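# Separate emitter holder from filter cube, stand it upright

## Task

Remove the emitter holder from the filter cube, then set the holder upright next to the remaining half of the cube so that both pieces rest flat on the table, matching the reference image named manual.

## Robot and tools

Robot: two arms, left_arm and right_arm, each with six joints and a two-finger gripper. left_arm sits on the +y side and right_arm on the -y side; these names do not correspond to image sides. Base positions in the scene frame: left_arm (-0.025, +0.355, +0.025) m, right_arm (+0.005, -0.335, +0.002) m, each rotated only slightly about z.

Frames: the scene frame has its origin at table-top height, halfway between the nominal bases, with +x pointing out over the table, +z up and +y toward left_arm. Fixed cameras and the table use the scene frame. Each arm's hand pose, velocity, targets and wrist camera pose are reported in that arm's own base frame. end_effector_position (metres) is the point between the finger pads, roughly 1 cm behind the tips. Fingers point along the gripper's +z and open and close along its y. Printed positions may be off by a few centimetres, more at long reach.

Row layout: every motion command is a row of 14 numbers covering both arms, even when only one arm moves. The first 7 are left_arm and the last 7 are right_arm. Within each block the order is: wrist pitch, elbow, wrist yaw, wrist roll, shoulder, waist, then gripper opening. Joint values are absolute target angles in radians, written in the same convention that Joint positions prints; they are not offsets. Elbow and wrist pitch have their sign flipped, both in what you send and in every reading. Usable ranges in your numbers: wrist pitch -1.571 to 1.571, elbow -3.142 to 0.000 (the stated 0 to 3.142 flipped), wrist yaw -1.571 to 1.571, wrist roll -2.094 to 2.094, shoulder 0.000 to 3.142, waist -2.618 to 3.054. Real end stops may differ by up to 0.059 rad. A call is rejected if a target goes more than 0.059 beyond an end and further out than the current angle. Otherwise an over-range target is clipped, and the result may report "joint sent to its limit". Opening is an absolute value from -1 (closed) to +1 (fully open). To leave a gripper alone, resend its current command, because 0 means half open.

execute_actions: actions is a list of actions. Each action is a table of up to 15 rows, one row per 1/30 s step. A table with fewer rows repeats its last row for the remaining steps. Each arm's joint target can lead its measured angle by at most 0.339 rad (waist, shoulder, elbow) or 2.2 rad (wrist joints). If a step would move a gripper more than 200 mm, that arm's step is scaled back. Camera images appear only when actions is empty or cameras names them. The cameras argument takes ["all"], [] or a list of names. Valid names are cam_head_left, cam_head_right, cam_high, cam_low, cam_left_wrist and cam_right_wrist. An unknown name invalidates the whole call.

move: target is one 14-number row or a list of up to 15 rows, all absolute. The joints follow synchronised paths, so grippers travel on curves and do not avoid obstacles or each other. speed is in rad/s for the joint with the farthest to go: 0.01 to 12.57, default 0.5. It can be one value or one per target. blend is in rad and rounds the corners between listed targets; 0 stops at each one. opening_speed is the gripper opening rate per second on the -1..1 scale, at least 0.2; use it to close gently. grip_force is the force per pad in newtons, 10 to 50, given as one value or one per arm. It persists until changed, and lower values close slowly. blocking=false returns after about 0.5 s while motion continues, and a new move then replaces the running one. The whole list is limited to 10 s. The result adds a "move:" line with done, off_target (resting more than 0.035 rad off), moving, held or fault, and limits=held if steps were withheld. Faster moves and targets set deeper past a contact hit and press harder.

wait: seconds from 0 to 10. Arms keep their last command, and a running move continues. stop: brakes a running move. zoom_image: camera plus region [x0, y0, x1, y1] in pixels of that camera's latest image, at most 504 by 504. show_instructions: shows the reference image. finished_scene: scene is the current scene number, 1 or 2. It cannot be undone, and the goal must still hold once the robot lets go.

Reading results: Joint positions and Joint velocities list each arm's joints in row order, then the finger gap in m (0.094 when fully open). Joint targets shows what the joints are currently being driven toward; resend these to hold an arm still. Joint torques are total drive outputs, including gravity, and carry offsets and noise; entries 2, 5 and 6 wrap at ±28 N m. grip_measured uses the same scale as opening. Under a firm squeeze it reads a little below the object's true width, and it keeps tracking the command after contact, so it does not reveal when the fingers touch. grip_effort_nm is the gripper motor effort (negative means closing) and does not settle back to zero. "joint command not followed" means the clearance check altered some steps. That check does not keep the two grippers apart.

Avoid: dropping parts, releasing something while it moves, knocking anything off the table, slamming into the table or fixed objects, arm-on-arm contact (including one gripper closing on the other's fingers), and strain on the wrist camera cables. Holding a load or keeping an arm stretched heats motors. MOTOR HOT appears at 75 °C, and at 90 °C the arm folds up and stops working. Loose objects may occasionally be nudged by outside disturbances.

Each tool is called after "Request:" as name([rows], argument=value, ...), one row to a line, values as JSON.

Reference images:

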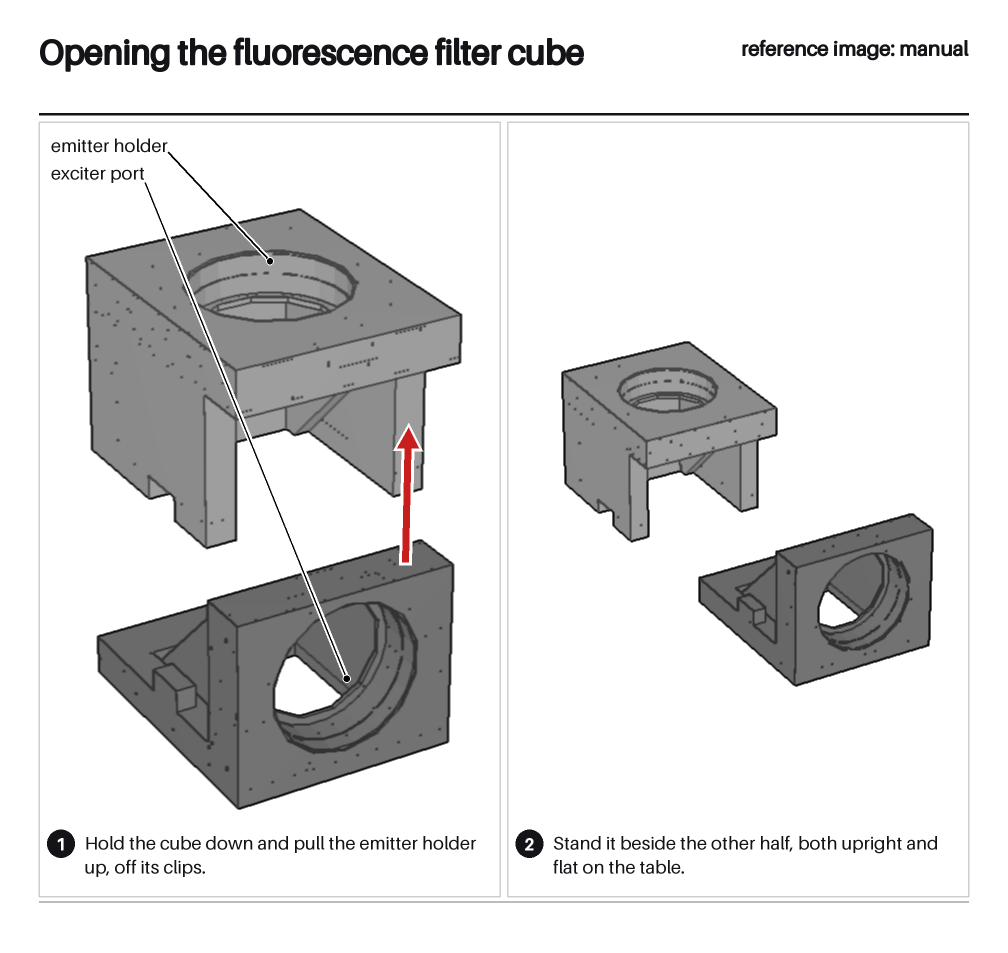

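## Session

Request:
execute_actions(actions=[])

Request:
zoom_image(camera="cam_head_left", region=[330, 200, 530, 340])

Scene clock: 0.00 s.
left_arm: end_effector_position=(+0.4084, +0.0349, +0.1149) grip_measured=+1.000 grip_effort_nm=n/a end_effector_quat_wxyz=(+0.593, -0.059, +0.802, +0.043) | right_arm: end_effector_position=(+0.4151, -0.0041, +0.1259) grip_measured=+1.000 grip_effort_nm=n/a end_effector_quat_wxyz=(+0.620, +0.004, +0.781, -0.073)
Joint names: [wrist pitch, elbow, wrist yaw, wrist roll, shoulder, waist]
Joint positions: left_arm=[-0.821 -0.413 -0.105 -0.033 1.532 0.037 0.094] | right_arm=[-0.935 -0.41 0.186 -0.069 1.571 0.068 0.094]
Joint velocities: within noise
Joint torques (N m): no reading
Heat: left arm: 24 °C; right arm: 23 °C.
Joint targets: left_arm=[-0.818 -0.419 -0.105 -0.034 1.526 0.037] | right_arm=[-0.935 -0.417 0.188 -0.069 1.563 0.068]
Tool commands: left_gripper/opening=+1.0 right_gripper/opening=+1.0

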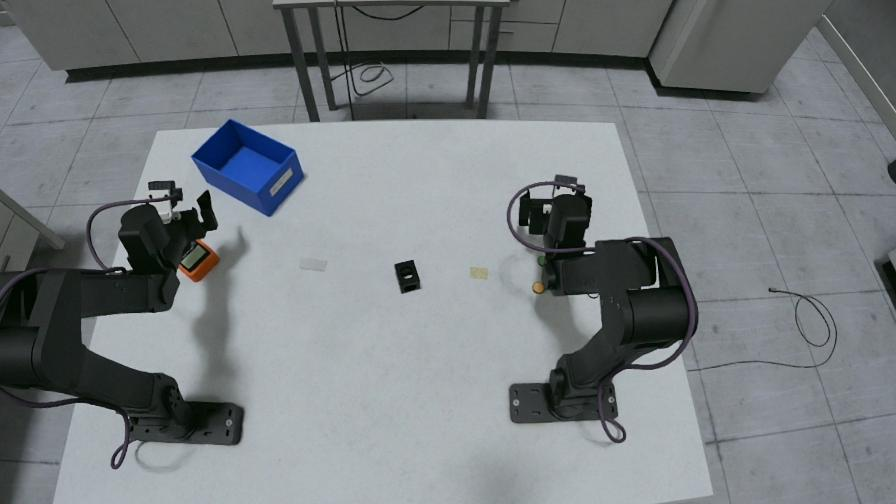

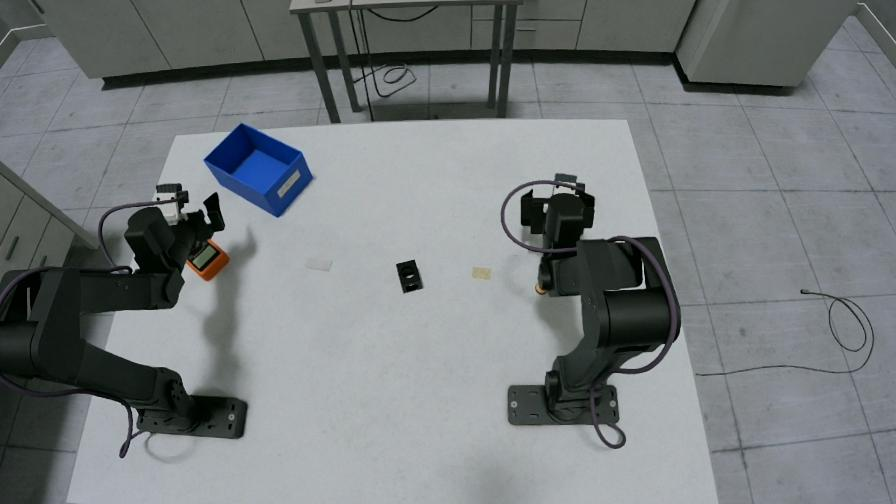

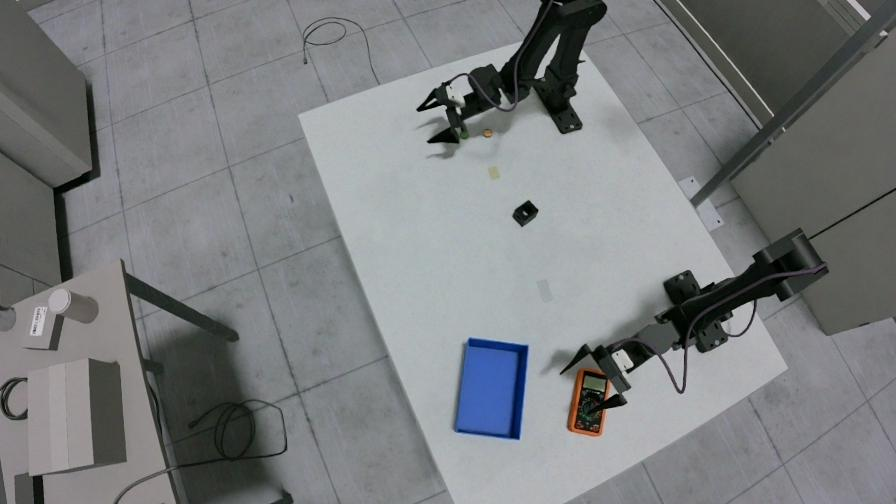

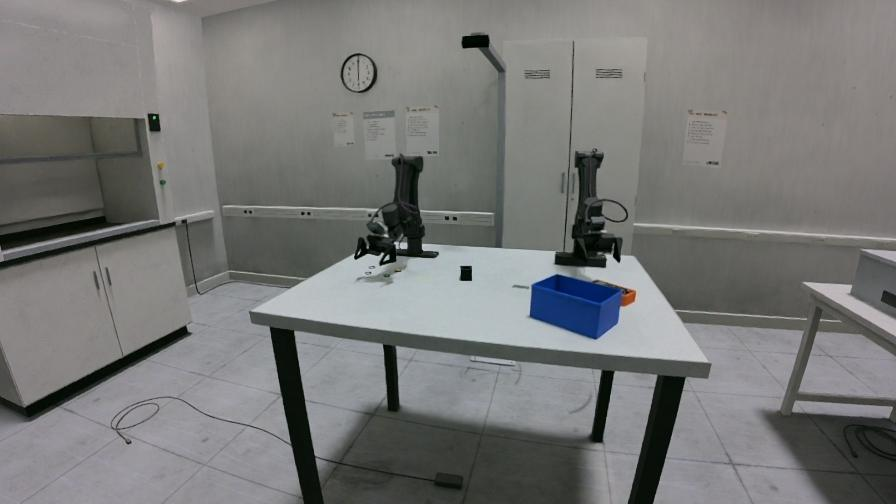

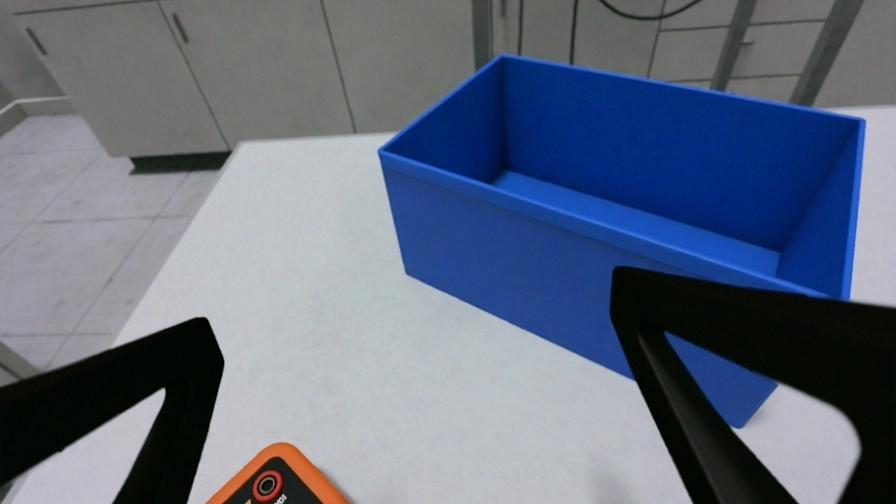

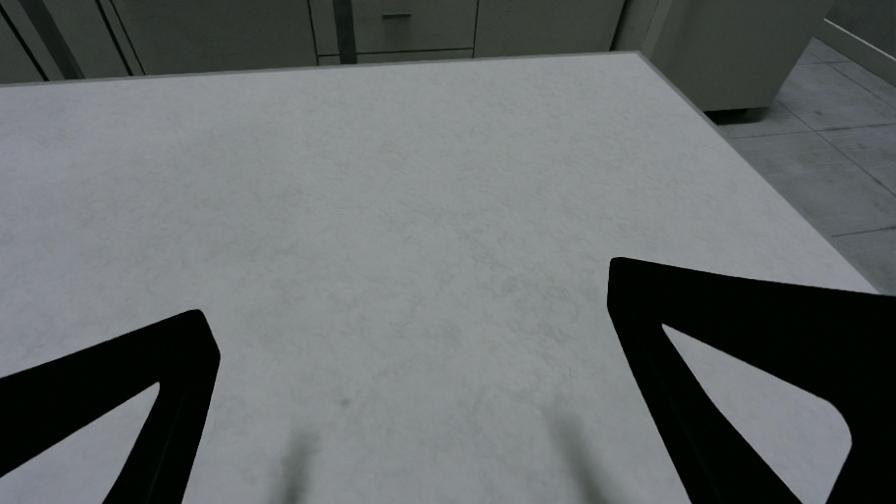

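Scaled by 2.520 from the camera's 896x504 image, which has a finer 1280x720 frame.

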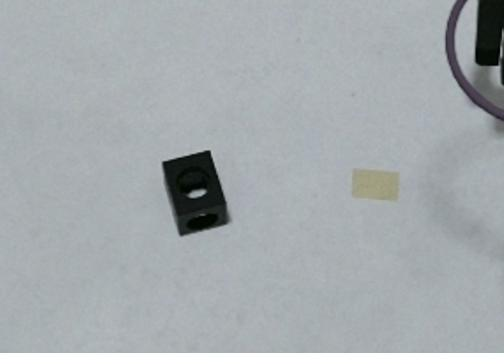

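Request:
move([
  [0.2,-1.1,0,0,1.1,-0.2,1,0.3,-1.5,0,0.3,1.6,0.5,1],
  [0.5,-0.9,0,0,0.8,-0.83,-0.53,1.43,-2.04,0,0.634,2.18,0.8437,1],
], speed=0.9, blend=[0.2,0], cameras=["cam_right_wrist","cam_head_left"])

Request:
zoom_image(camera="cam_right_wrist", region=[280, 60, 600, 320])

Scene clock: 4.87 s.
left_arm: end_effector_position=(+0.2105, -0.2254, +0.2992) grip_measured=-0.528 grip_effort_nm=-0.03 end_effector_quat_wxyz=(+0.510, +0.330, +0.762, -0.223) | right_arm: end_effector_position=(+0.2807, +0.3180, +0.1088) grip_measured=+1.000 grip_effort_nm=0.01 end_effector_quat_wxyz=(+0.006, -0.110, +0.994, +0.008)
Joint names: [wrist pitch, elbow, wrist yaw, wrist roll, shoulder, waist]
Joint positions: left_arm=[0.488 -0.912 -0.003 -0.004 0.813 -0.824 0.022] | right_arm=[1.4 -2.015 -0.003 0.624 2.167 0.844 0.094]
Joint torques (N m): left_arm=[-1.9 -4.98 0.01 0.01 -1.35 -0.47] | right_arm=[-0.01 -8.28 0.02 0.08 -10.54 -0.06]
Heat: left arm: 25 °C; right arm: 23 °C.
Joint targets: left_arm=[0.500 -0.900 0.000 0.000 0.800 -0.830] | right_arm=[1.430 -2.040 0.000 0.634 2.180 0.844]
move: done
Images, in order (width x height): cam_head_left 896x504, cam_right_wrist 896x504.

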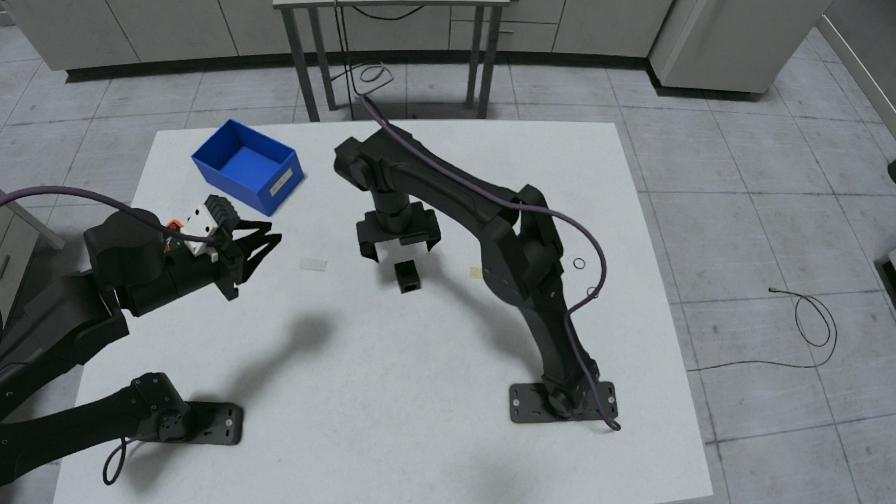

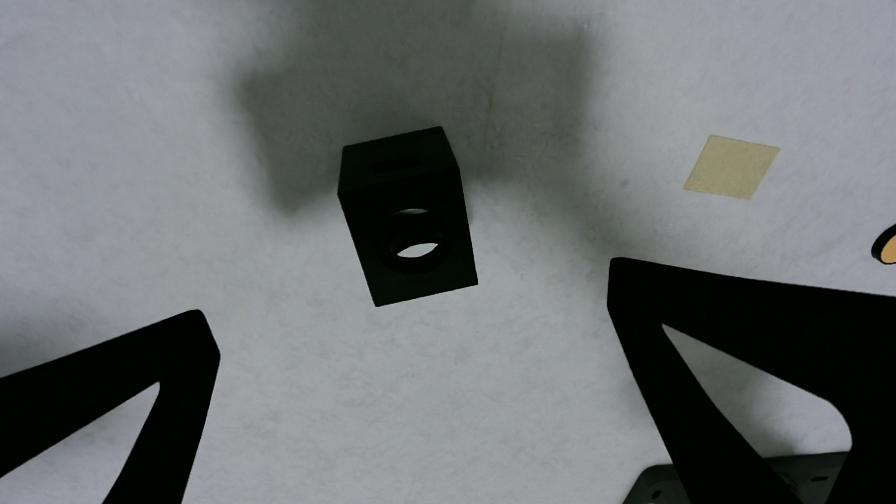

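Scaled by 1.575 from the camera's 896x504 image, which has a finer 1280x720 frame.

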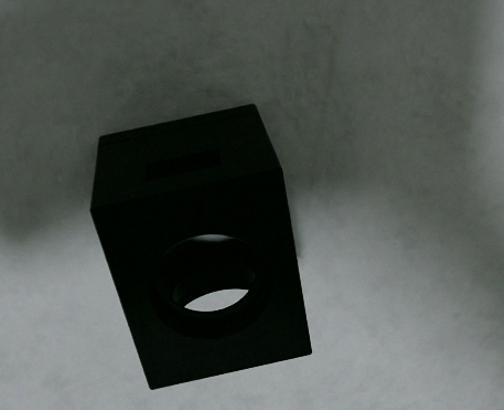

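Request:
move([
  [0.5,-0.9,0,0,0.8,-0.83,-0.53,1.246,-1.7945,0,0.533,2.119,0.8345,1],
  [0.5,-0.9,0,0,0.8,-0.83,-0.53,1.072,-1.655,0,0.533,2.153,0.8345,1],
], speed=[0.5,0.35], cameras=["cam_right_wrist"])

Scene clock: 8.77 s.
left_arm: end_effector_position=(+0.2105, -0.2254, +0.2992) grip_measured=-0.528 grip_effort_nm=-0.03 end_effector_quat_wxyz=(+0.510, +0.330, +0.762, -0.223) | right_arm: end_effector_position=(+0.2729, +0.3093, +0.0231) grip_measured=+1.000 grip_effort_nm=0.01 end_effector_quat_wxyz=(+0.002, -0.153, +0.988, +0.003)
Joint names: [wrist pitch, elbow, wrist yaw, wrist roll, shoulder, waist]
Joint positions: left_arm=[0.488 -0.912 -0.003 -0.004 0.813 -0.824 0.022] | right_arm=[1.066 -1.664 -0.003 0.537 2.161 0.844 0.094]
Joint torques (N m): left_arm=[-1.89 -5.01 0 0.03 -1.36 -0.43] | right_arm=[-0.27 -4.81 0.02 -0.07 -11.85 -0.88]
Heat: left arm: 25 °C; right arm: 24 °C.
Joint targets: left_arm=[0.500 -0.900 0.000 0.000 0.800 -0.830] | right_arm=[1.072 -1.655 0.000 0.533 2.153 0.835]
move: done
Images, in order (width x height): cam_right_wrist 896x504.

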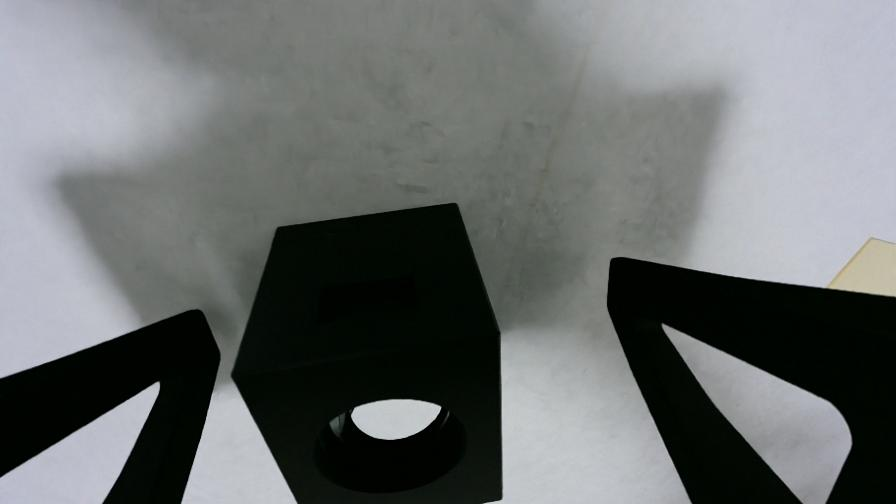

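Request:
move(target=[0.5,-0.9,0,0,0.8,-0.83,-0.53,1.14,-1.76,0,0.553,2.191,0.862,1], speed=0.2, cameras=["cam_right_wrist"])

Scene clock: 10.80 s.
left_arm: end_effector_position=(+0.2105, -0.2254, +0.2992) grip_measured=-0.528 grip_effort_nm=-0.03 end_effector_quat_wxyz=(+0.510, +0.330, +0.762, -0.223) | right_arm: end_effector_position=(+0.2762, +0.3203, +0.0372) grip_measured=+1.000 grip_effort_nm=0.01 end_effector_quat_wxyz=(+0.009, -0.156, +0.988, +0.009)
Joint names: [wrist pitch, elbow, wrist yaw, wrist roll, shoulder, waist]
Joint positions: left_arm=[0.488 -0.912 -0.003 -0.004 0.813 -0.824 0.022] | right_arm=[1.111 -1.737 -0.003 0.543 2.172 0.855 0.094]
Joint torques (N m): left_arm=[-1.9 -4.94 0 0.04 -1.37 -0.38] | right_arm=[-0.09 -8.01 0.03 0.1 -9.92 0.58]
Heat: left arm: 26 °C; right arm: 24 °C.
Joint targets: left_arm=[0.500 -0.900 0.000 0.000 0.800 -0.830] | right_arm=[1.140 -1.760 0.000 0.553 2.191 0.862]
move: done
Images, in order (width x height): cam_right_wrist 896x504.

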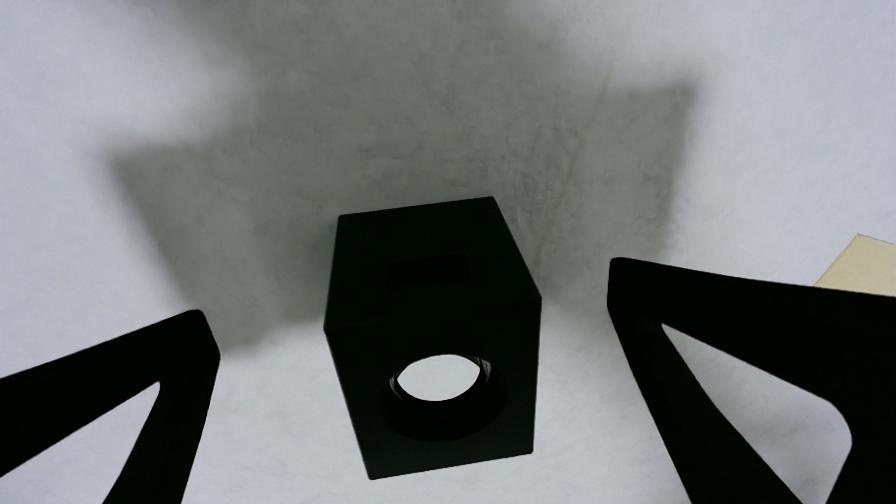

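Request:
move(target=[0.5,-0.9,0,0,0.8,-0.83,-0.53,1.135,-1.755,0,0.553,2.193,0.861,-1], speed=0.2, opening_speed=0.7, grip_force=[50, 45], cameras=["cam_right_wrist"])

Scene clock: 14.37 s.
left_arm: end_effector_position=(+0.2105, -0.2254, +0.2992) grip_measured=-0.528 grip_effort_nm=-0.03 end_effector_quat_wxyz=(+0.510, +0.330, +0.762, -0.223) | right_arm: end_effector_position=(+0.2756, +0.3196, +0.0372) grip_measured=-0.163 grip_effort_nm=-0.93 end_effector_quat_wxyz=(+0.007, -0.155, +0.988, +0.008)
Joint names: [wrist pitch, elbow, wrist yaw, wrist roll, shoulder, waist]
Joint positions: left_arm=[0.488 -0.912 -0.003 -0.004 0.813 -0.824 0.022] | right_arm=[1.115 -1.737 -0.003 0.543 2.172 0.855 0.039]
Joint torques (N m): left_arm=[-1.89 -5.03 0 0.04 -1.4 -0.44] | right_arm=[-0.11 -7.49 0.03 0.08 -9.7 0.43]
Heat: left arm: 26 °C; right arm: 24 °C.
Joint targets: left_arm=[0.500 -0.900 0.000 0.000 0.800 -0.830] | right_arm=[1.135 -1.755 0.000 0.553 2.193 0.861]
grip_force (N): 50, 45
move: done
Images, in order (width x height): cam_right_wrist 896x504.

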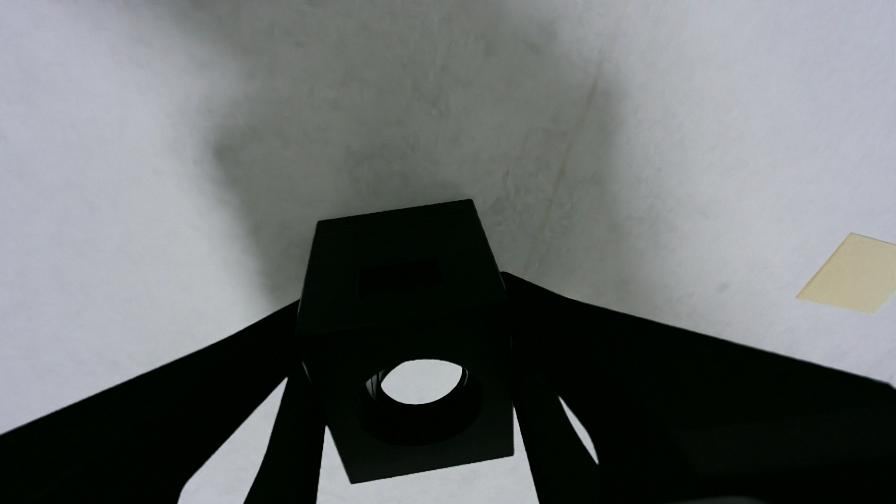

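Request:
move([
  [0.5,-0.9,0,0,0.8,-0.83,-0.53,1.225,-1.87,0,0.553,2.18,0.861,-1],
  [0.5,-0.9,0,0,0.8,-0.83,-0.53,1.262,-1.92,0,1.6,2.198,0.93,-1],
  [0.5,-0.9,0,0,0.8,-0.83,-0.53,1.133,-1.78,0,1.76,2.225,0.945,-1],
], speed=[0.4,0.8,0.25], blend=[0.05,0.1,0])

Request:
move([
  [0,-0.4,0,-0.03,0.9,-0.9,-0.53,1.133,-1.78,0,1.76,2.228,0.945,-1],
  [-0.855,-0.375,-0.1,-0.065,1.75,-0.94,-0.53,1.133,-1.78,0,1.76,2.228,0.945,-1],
  [-1.057,-0.409,-0.103,-0.065,1.986,-0.947,-0.53,1.133,-1.78,0,1.76,2.228,0.945,-1],
], speed=[0.8,0.6,0.25], blend=[0.1,0.05,0], cameras=["cam_left_wrist","cam_right_wrist","cam_low"])

Request:
zoom_image(camera="cam_low", region=[440, 230, 540, 290])

Scene clock: 18.37 s.
left_arm: end_effector_position=(+0.2105, -0.2254, +0.2992) grip_measured=-0.528 grip_effort_nm=-0.03 end_effector_quat_wxyz=(+0.510, +0.330, +0.762, -0.223) | right_arm: end_effector_position=(+0.2550, +0.3484, +0.0407) grip_measured=-0.163 grip_effort_nm=-0.93 end_effector_quat_wxyz=(-0.001, +0.393, +0.919, +0.013)
Joint names: [wrist pitch, elbow, wrist yaw, wrist roll, shoulder, waist]
Joint positions: left_arm=[0.488 -0.912 -0.003 -0.004 0.813 -0.824 0.022] | right_arm=[1.146 -1.806 -0.007 1.741 2.206 0.934 0.039]
Joint torques (N m): left_arm=[-1.88 -5 0 0.03 -1.36 -0.43] | right_arm=[-0.45 -3.36 0.08 0.15 -10.15 0.95]
Heat: left arm: 27 °C; right arm: 24 °C.
Joint targets: left_arm=[0.500 -0.900 0.000 0.000 0.800 -0.830] | right_arm=[1.133 -1.780 0.000 1.760 2.225 0.945]
grip_force (N): 50, 45
move: done; blend cut to 0.08 rad at target 2

Scene clock: 22.00 s.
left_arm: end_effector_position=(+0.2489, -0.3100, -0.0093) grip_measured=-0.528 grip_effort_nm=-0.03 end_effector_quat_wxyz=(+0.455, +0.348, +0.794, -0.202) | right_arm: end_effector_position=(+0.2549, +0.3484, +0.0407) grip_measured=-0.163 grip_effort_nm=-0.93 end_effector_quat_wxyz=(-0.001, +0.393, +0.919, +0.013)
Joint names: [wrist pitch, elbow, wrist yaw, wrist roll, shoulder, waist]
Joint positions: left_arm=[-1.041 -0.395 -0.093 -0.059 1.967 -0.939 0.022] | right_arm=[1.146 -1.806 -0.008 1.742 2.206 0.934 0.039]
Joint torques (N m): left_arm=[-2.11 -3.51 -0.15 -0.11 -4.98 -0.65] | right_arm=[-0.45 -3.33 0.07 0.16 -9.89 0.95]
Heat: left arm: 27 °C; right arm: 24 °C.
Joint targets: left_arm=[-1.057 -0.409 -0.103 -0.065 1.986 -0.947] | right_arm=[1.133 -1.780 0.000 1.760 2.228 0.945]
grip_force (N): 50, 45
move: done
Images, in order (width x height): cam_low 896x504, cam_left_wrist 896x504, cam_right_wrist 896x504.

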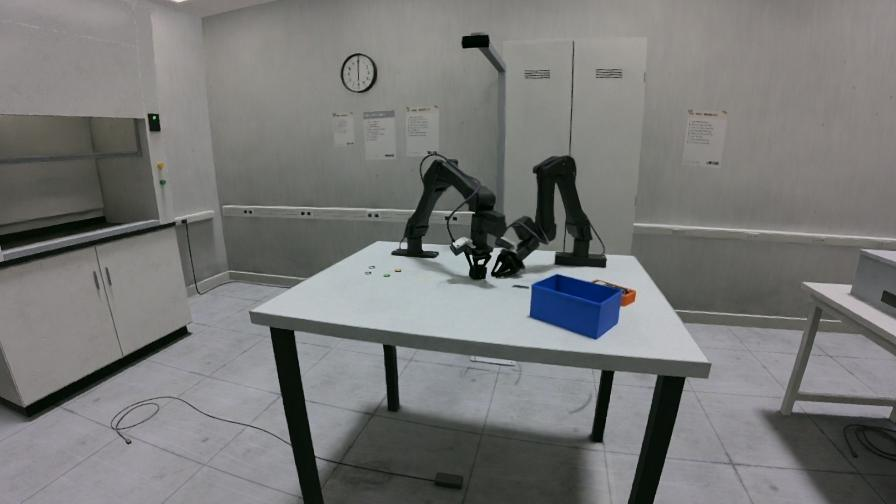

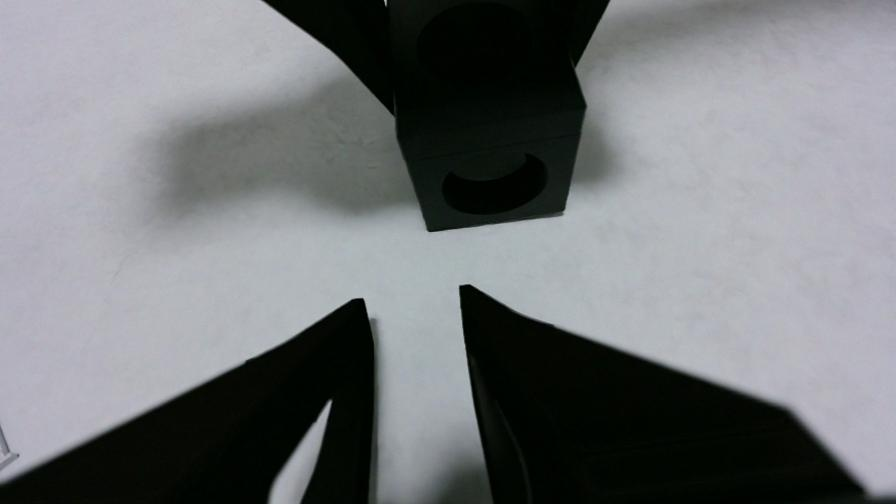

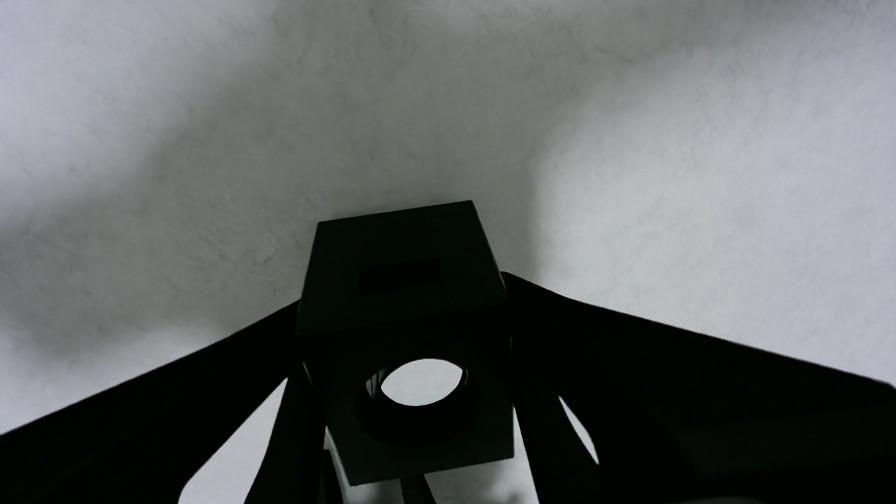

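Scaled by 5.040 from the camera's 896x504 image, which has a finer 1280x720 frame.

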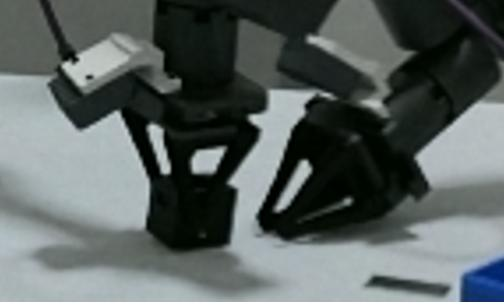

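Request:
move(target=[-0.9555,-0.548,-0.103,-0.065,2.025,-0.955,-0.53,1.133,-1.78,0,1.76,2.228,0.945,-1], speed=0.12, cameras=["cam_left_wrist","cam_right_wrist"])

Request:
zoom_image(camera="cam_left_wrist", region=[300, 140, 620, 360])

Scene clock: 24.17 s.
left_arm: end_effector_position=(+0.2656, -0.3390, -0.0037) grip_measured=-0.528 grip_effort_nm=-0.03 end_effector_quat_wxyz=(+0.460, +0.350, +0.789, -0.207) | right_arm: end_effector_position=(+0.2549, +0.3484, +0.0407) grip_measured=-0.163 grip_effort_nm=-0.93 end_effector_quat_wxyz=(-0.001, +0.393, +0.919, +0.013)
Joint names: [wrist pitch, elbow, wrist yaw, wrist roll, shoulder, waist]
Joint positions: left_arm=[-0.966 -0.525 -0.094 -0.059 2.005 -0.948 0.022] | right_arm=[1.146 -1.806 -0.008 1.742 2.206 0.934 0.039]
Joint torques (N m): left_arm=[-1.82 -4.74 -0.15 -0.1 -5.76 -0.51] | right_arm=[-0.46 -3.38 0.09 0.16 -9.96 0.94]
Heat: left arm: 27 °C; right arm: 24 °C.
Joint targets: left_arm=[-0.955 -0.548 -0.103 -0.065 2.025 -0.955] | right_arm=[1.133 -1.780 0.000 1.760 2.228 0.945]
grip_force (N): 50, 45
move: done
Images, in order (width x height): cam_left_wrist 896x504, cam_right_wrist 896x504.

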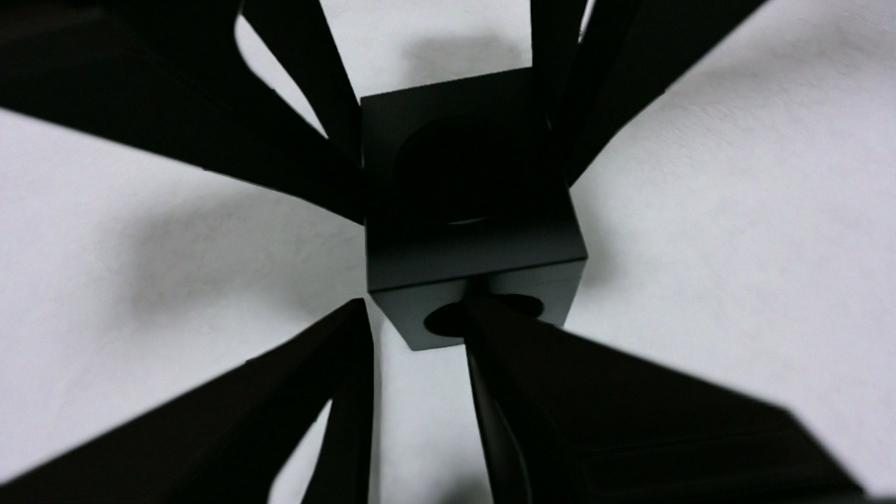

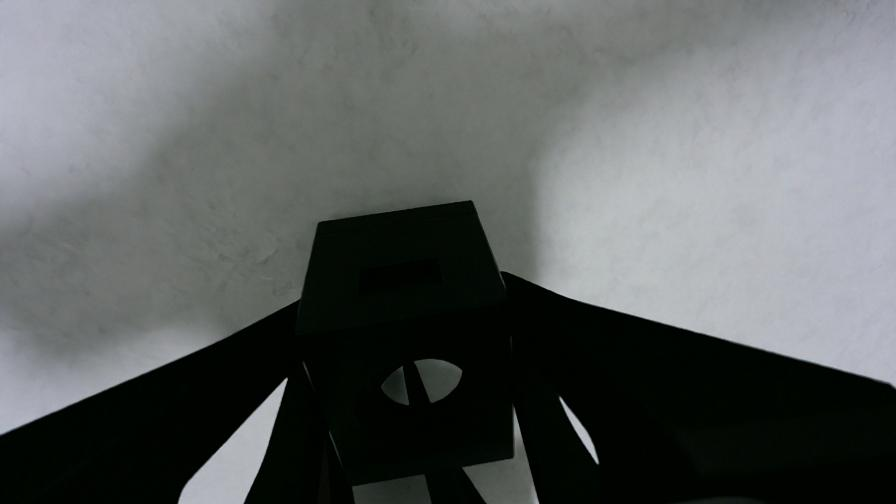

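Scaled by 1.575 from the camera's 896x504 image, which has a finer 1280x720 frame.

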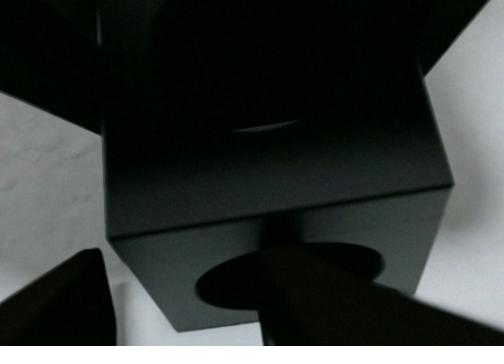

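Request:
move(target=[-0.9555,-0.548,-0.103,-0.065,2.025,-0.955,-1,1.133,-1.78,0,1.76,2.228,0.945,-1], opening_speed=0.3, grip_force=[45, 50])

Request:
move([
  [-0.5,-0.548,-0.103,-0.065,2.025,-0.955,-1,1.133,-1.77,0,1.76,2.235,0.945,-1],
  [-0.5,-0.548,-0.103,-0.065,2.025,-0.955,-1,1.262,-1.92,0,1.76,2.198,0.945,-1],
], speed=[0.2,0.1], grip_force=[50, 50], cameras=["cam_left_wrist","cam_right_wrist"])

Scene clock: 26.43 s.
left_arm: end_effector_position=(+0.2646, -0.3400, -0.0038) grip_measured=-0.748 grip_effort_nm=-0.89 end_effector_quat_wxyz=(+0.457, +0.344, +0.792, -0.213) | right_arm: end_effector_position=(+0.2550, +0.3481, +0.0407) grip_measured=-0.166 grip_effort_nm=-1.02 end_effector_quat_wxyz=(+0.000, +0.388, +0.922, +0.012)
Joint names: [wrist pitch, elbow, wrist yaw, wrist roll, shoulder, waist]
Joint positions: left_arm=[-0.965 -0.525 -0.091 -0.077 2.005 -0.95 0.012] | right_arm=[1.147 -1.806 -0.006 1.73 2.206 0.934 0.039]
Joint torques (N m): left_arm=[-1.84 -4.7 -0.17 0.11 -5.83 -0.39] | right_arm=[-0.46 -3.4 0.07 0.27 -9.96 0.95]
Heat: left arm: 28 °C; right arm: 24 °C.
Joint targets: left_arm=[-0.956 -0.548 -0.103 -0.065 2.025 -0.955] | right_arm=[1.133 -1.780 0.000 1.760 2.228 0.945]
grip_force (N): 45, 50
move: done

Scene clock: 30.90 s.
left_arm: end_effector_position=(+0.2643, -0.3375, -0.0093) grip_measured=-0.820 grip_effort_nm=-0.97 end_effector_quat_wxyz=(+0.423, +0.361, +0.811, -0.184) | right_arm: end_effector_position=(+0.2577, +0.3470, +0.0467) grip_measured=-0.168 grip_effort_nm=-1.02 end_effector_quat_wxyz=(+0.008, +0.379, +0.925, +0.001)
Joint names: [wrist pitch, elbow, wrist yaw, wrist roll, shoulder, waist]
Joint positions: left_arm=[-0.761 -0.575 -0.098 -0.061 1.952 -0.95 0.008] | right_arm=[1.201 -1.86 0.015 1.714 2.224 0.936 0.039]
Joint torques (N m): left_arm=[0.81 -1.28 -0.11 -0.08 -2.06 -0.36] | right_arm=[0.31 -11.75 -0.19 0.45 -14 0.65]
Heat: left arm: 27 °C; right arm: 24 °C.
Joint targets: left_arm=[-0.500 -0.548 -0.103 -0.065 2.025 -0.955] | right_arm=[1.262 -1.920 0.000 1.760 2.198 0.945]
move: off_target (left_arm, right_arm); left_arm: the wrist pitch is farthest, 0.261 rad from its target; right_arm: the wrist pitch is farthest, 0.061 rad from its target
Images, in order (width x height): cam_left_wrist 896x504, cam_right_wrist 896x504.

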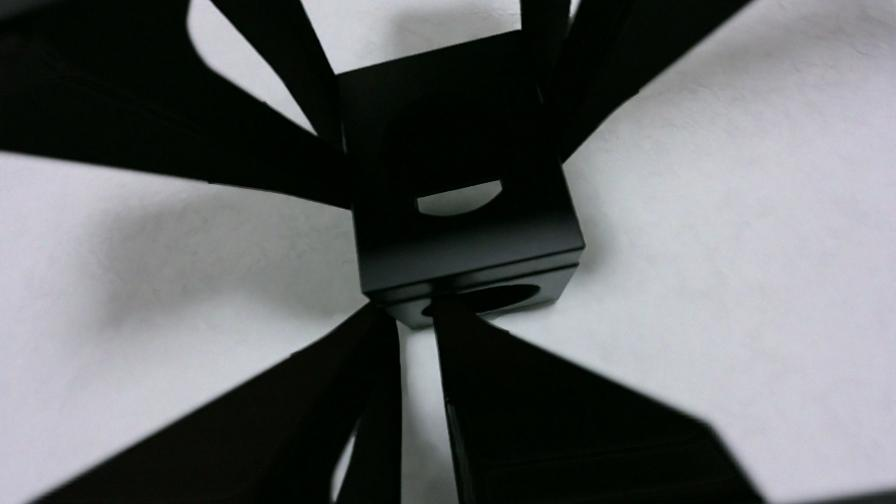

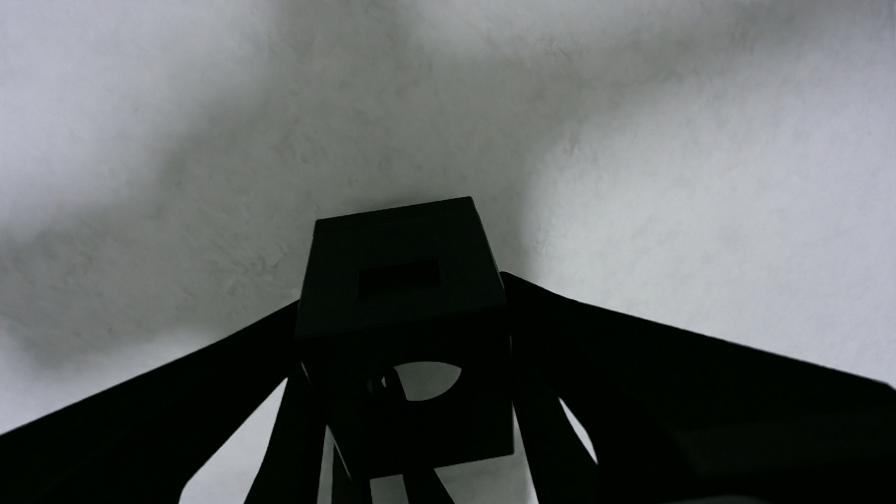

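Request:
move([
  [-0.5,-0.548,-0.103,-0.065,2.025,-0.955,-1,1.385,-2.044,0,1.76,2.201,0.945,-1],
  [-0.5,-0.548,-0.103,-0.065,2.025,-0.955,-1,1.48,-2.146,0,1.76,2.215,0.945,-1],
], speed=0.12, blend=[0.05,0], cameras=["cam_left_wrist","cam_right_wrist"])

Scene clock: 33.40 s.
left_arm: end_effector_position=(+0.2712, -0.3457, +0.0046) grip_measured=-0.845 grip_effort_nm=-0.97 end_effector_quat_wxyz=(+0.444, +0.348, +0.802, -0.198) | right_arm: end_effector_position=(+0.2642, +0.3421, +0.0812) grip_measured=-0.169 grip_effort_nm=-1.02 end_effector_quat_wxyz=(+0.025, +0.382, +0.923, -0.025)
Joint names: [wrist pitch, elbow, wrist yaw, wrist roll, shoulder, waist]
Joint positions: left_arm=[-0.802 -0.588 -0.103 -0.074 1.949 -0.95 0.007] | right_arm=[1.406 -2.066 0.061 1.722 2.267 0.936 0.039]
Joint torques (N m): left_arm=[1.21 -0.44 -0.04 0.08 -1.89 -0.34] | right_arm=[0.52 -13.81 -0.68 0.35 -16.54 0.66]
Heat: left arm: 27 °C; right arm: 25 °C.
Joint targets: left_arm=[-0.500 -0.548 -0.103 -0.065 2.025 -0.955] | right_arm=[1.480 -2.146 0.000 1.760 2.215 0.945]
move: off_target (left_arm, right_arm); left_arm: the wrist pitch is farthest, 0.302 rad from its target; right_arm: the elbow is farthest, 0.080 rad from its target
Images, in order (width x height): cam_left_wrist 896x504, cam_right_wrist 896x504.

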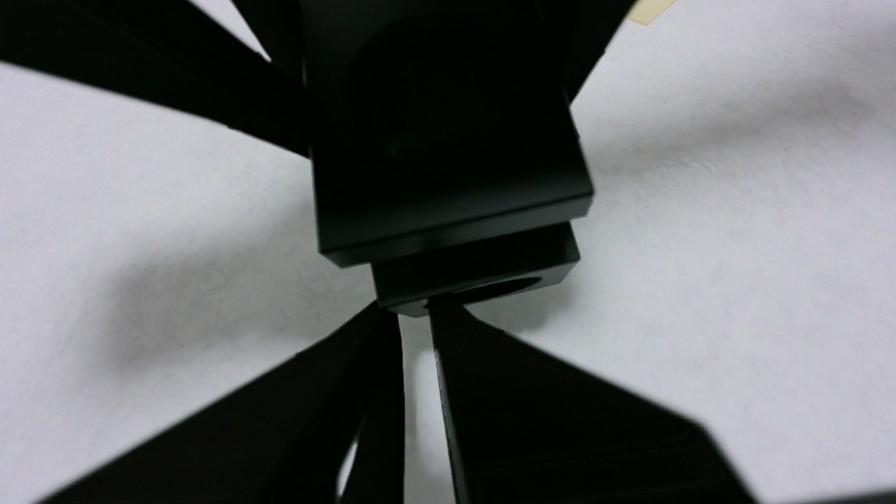

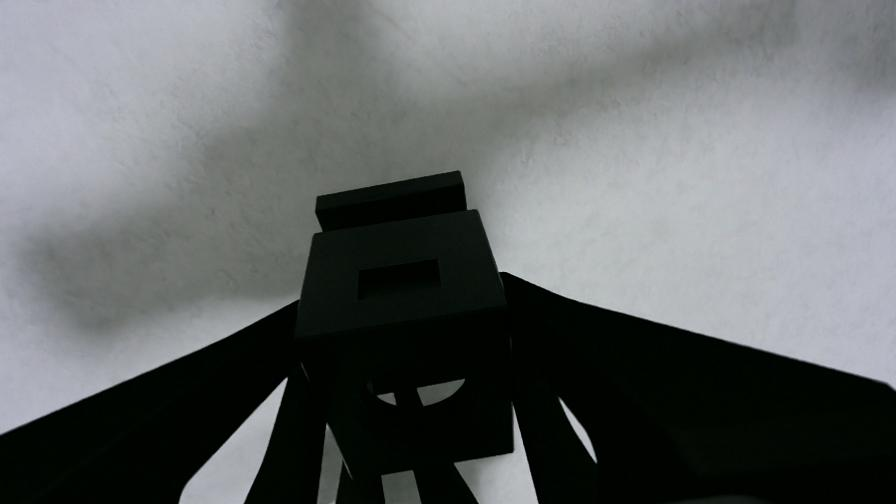

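Request:
move([
  [-0.72,-0.548,-0.103,-0.065,2.0,-0.955,-1,1.48,-2.146,0,1.76,2.215,0.945,-1],
  [-0.72,-0.548,-0.103,-0.065,2.0,-0.955,-1,1.53,-2.23,0,1.76,2.21,0.945,-1],
], speed=0.12, cameras=["cam_left_wrist","cam_right_wrist","cam_low"])

Request:
zoom_image(camera="cam_low", region=[440, 230, 540, 290])

Scene clock: 36.97 s.
left_arm: end_effector_position=(+0.2782, -0.3543, +0.0289) grip_measured=-0.847 grip_effort_nm=-0.98 end_effector_quat_wxyz=(+0.488, +0.332, +0.776, -0.223) | right_arm: end_effector_position=(+0.2684, +0.3362, +0.1053) grip_measured=-0.169 grip_effort_nm=-1.02 end_effector_quat_wxyz=(+0.039, +0.385, +0.922, -0.028)
Joint names: [wrist pitch, elbow, wrist yaw, wrist roll, shoulder, waist]
Joint positions: left_arm=[-0.932 -0.575 -0.106 -0.074 1.949 -0.95 0.007] | right_arm=[1.501 -2.161 0.09 1.725 2.267 0.932 0.039]
Joint torques (N m): left_arm=[0.19 -1.32 -0.02 0.07 -3.64 -0.38] | right_arm=[0.08 -12.67 -0.99 0.34 -16.95 0.98]
Heat: left arm: 26 °C; right arm: 25 °C.
Joint targets: left_arm=[-0.720 -0.548 -0.103 -0.065 2.000 -0.955] | right_arm=[1.530 -2.230 0.000 1.760 2.210 0.945]
move: off_target (left_arm, right_arm); left_arm: the wrist pitch is farthest, 0.212 rad from its target; right_arm: the wrist yaw is farthest, 0.090 rad from its target
Images, in order (width x height): cam_low 896x504, cam_left_wrist 896x504, cam_right_wrist 896x504.

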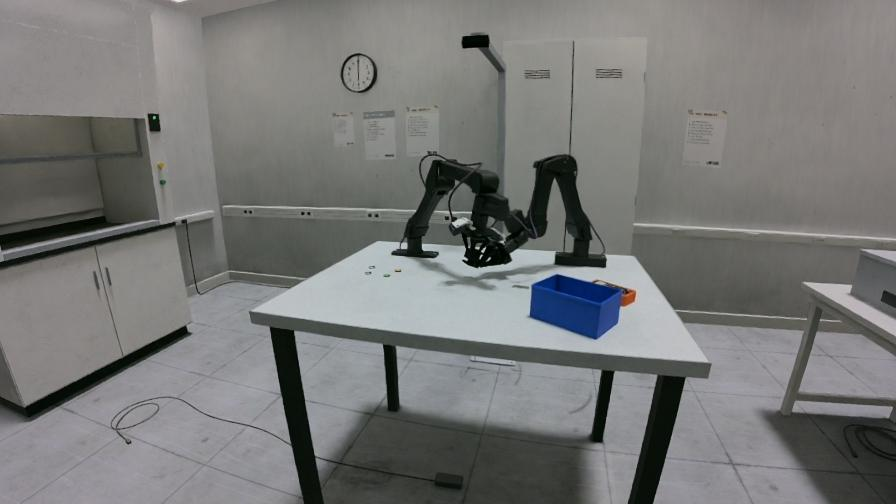

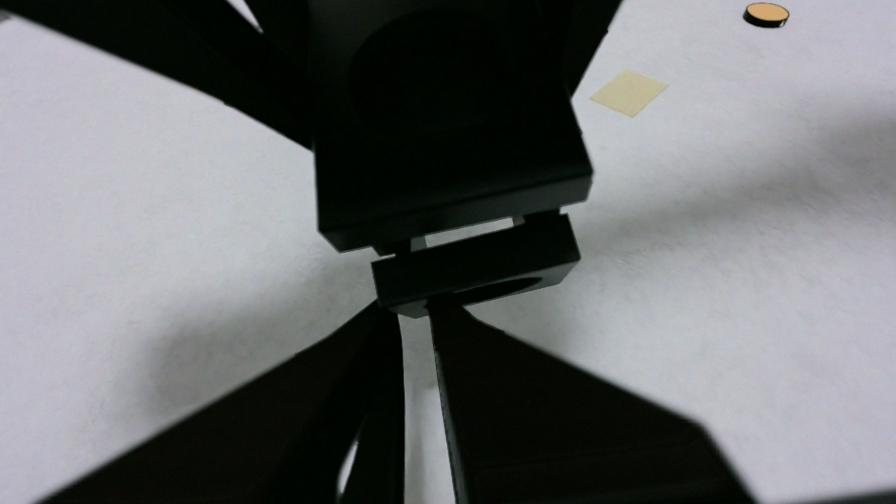

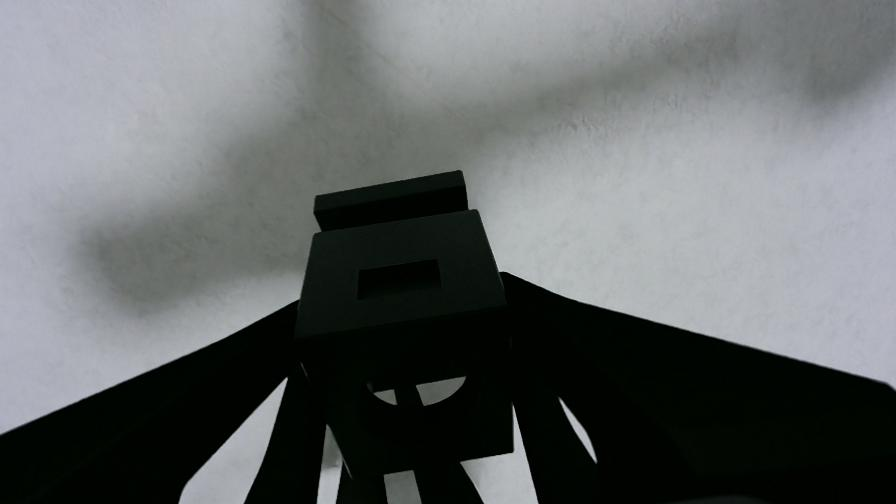

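Scaled by 5.040 from the camera's 896x504 image, which has a finer 1280x720 frame.

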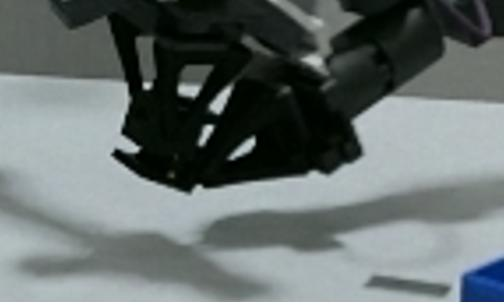

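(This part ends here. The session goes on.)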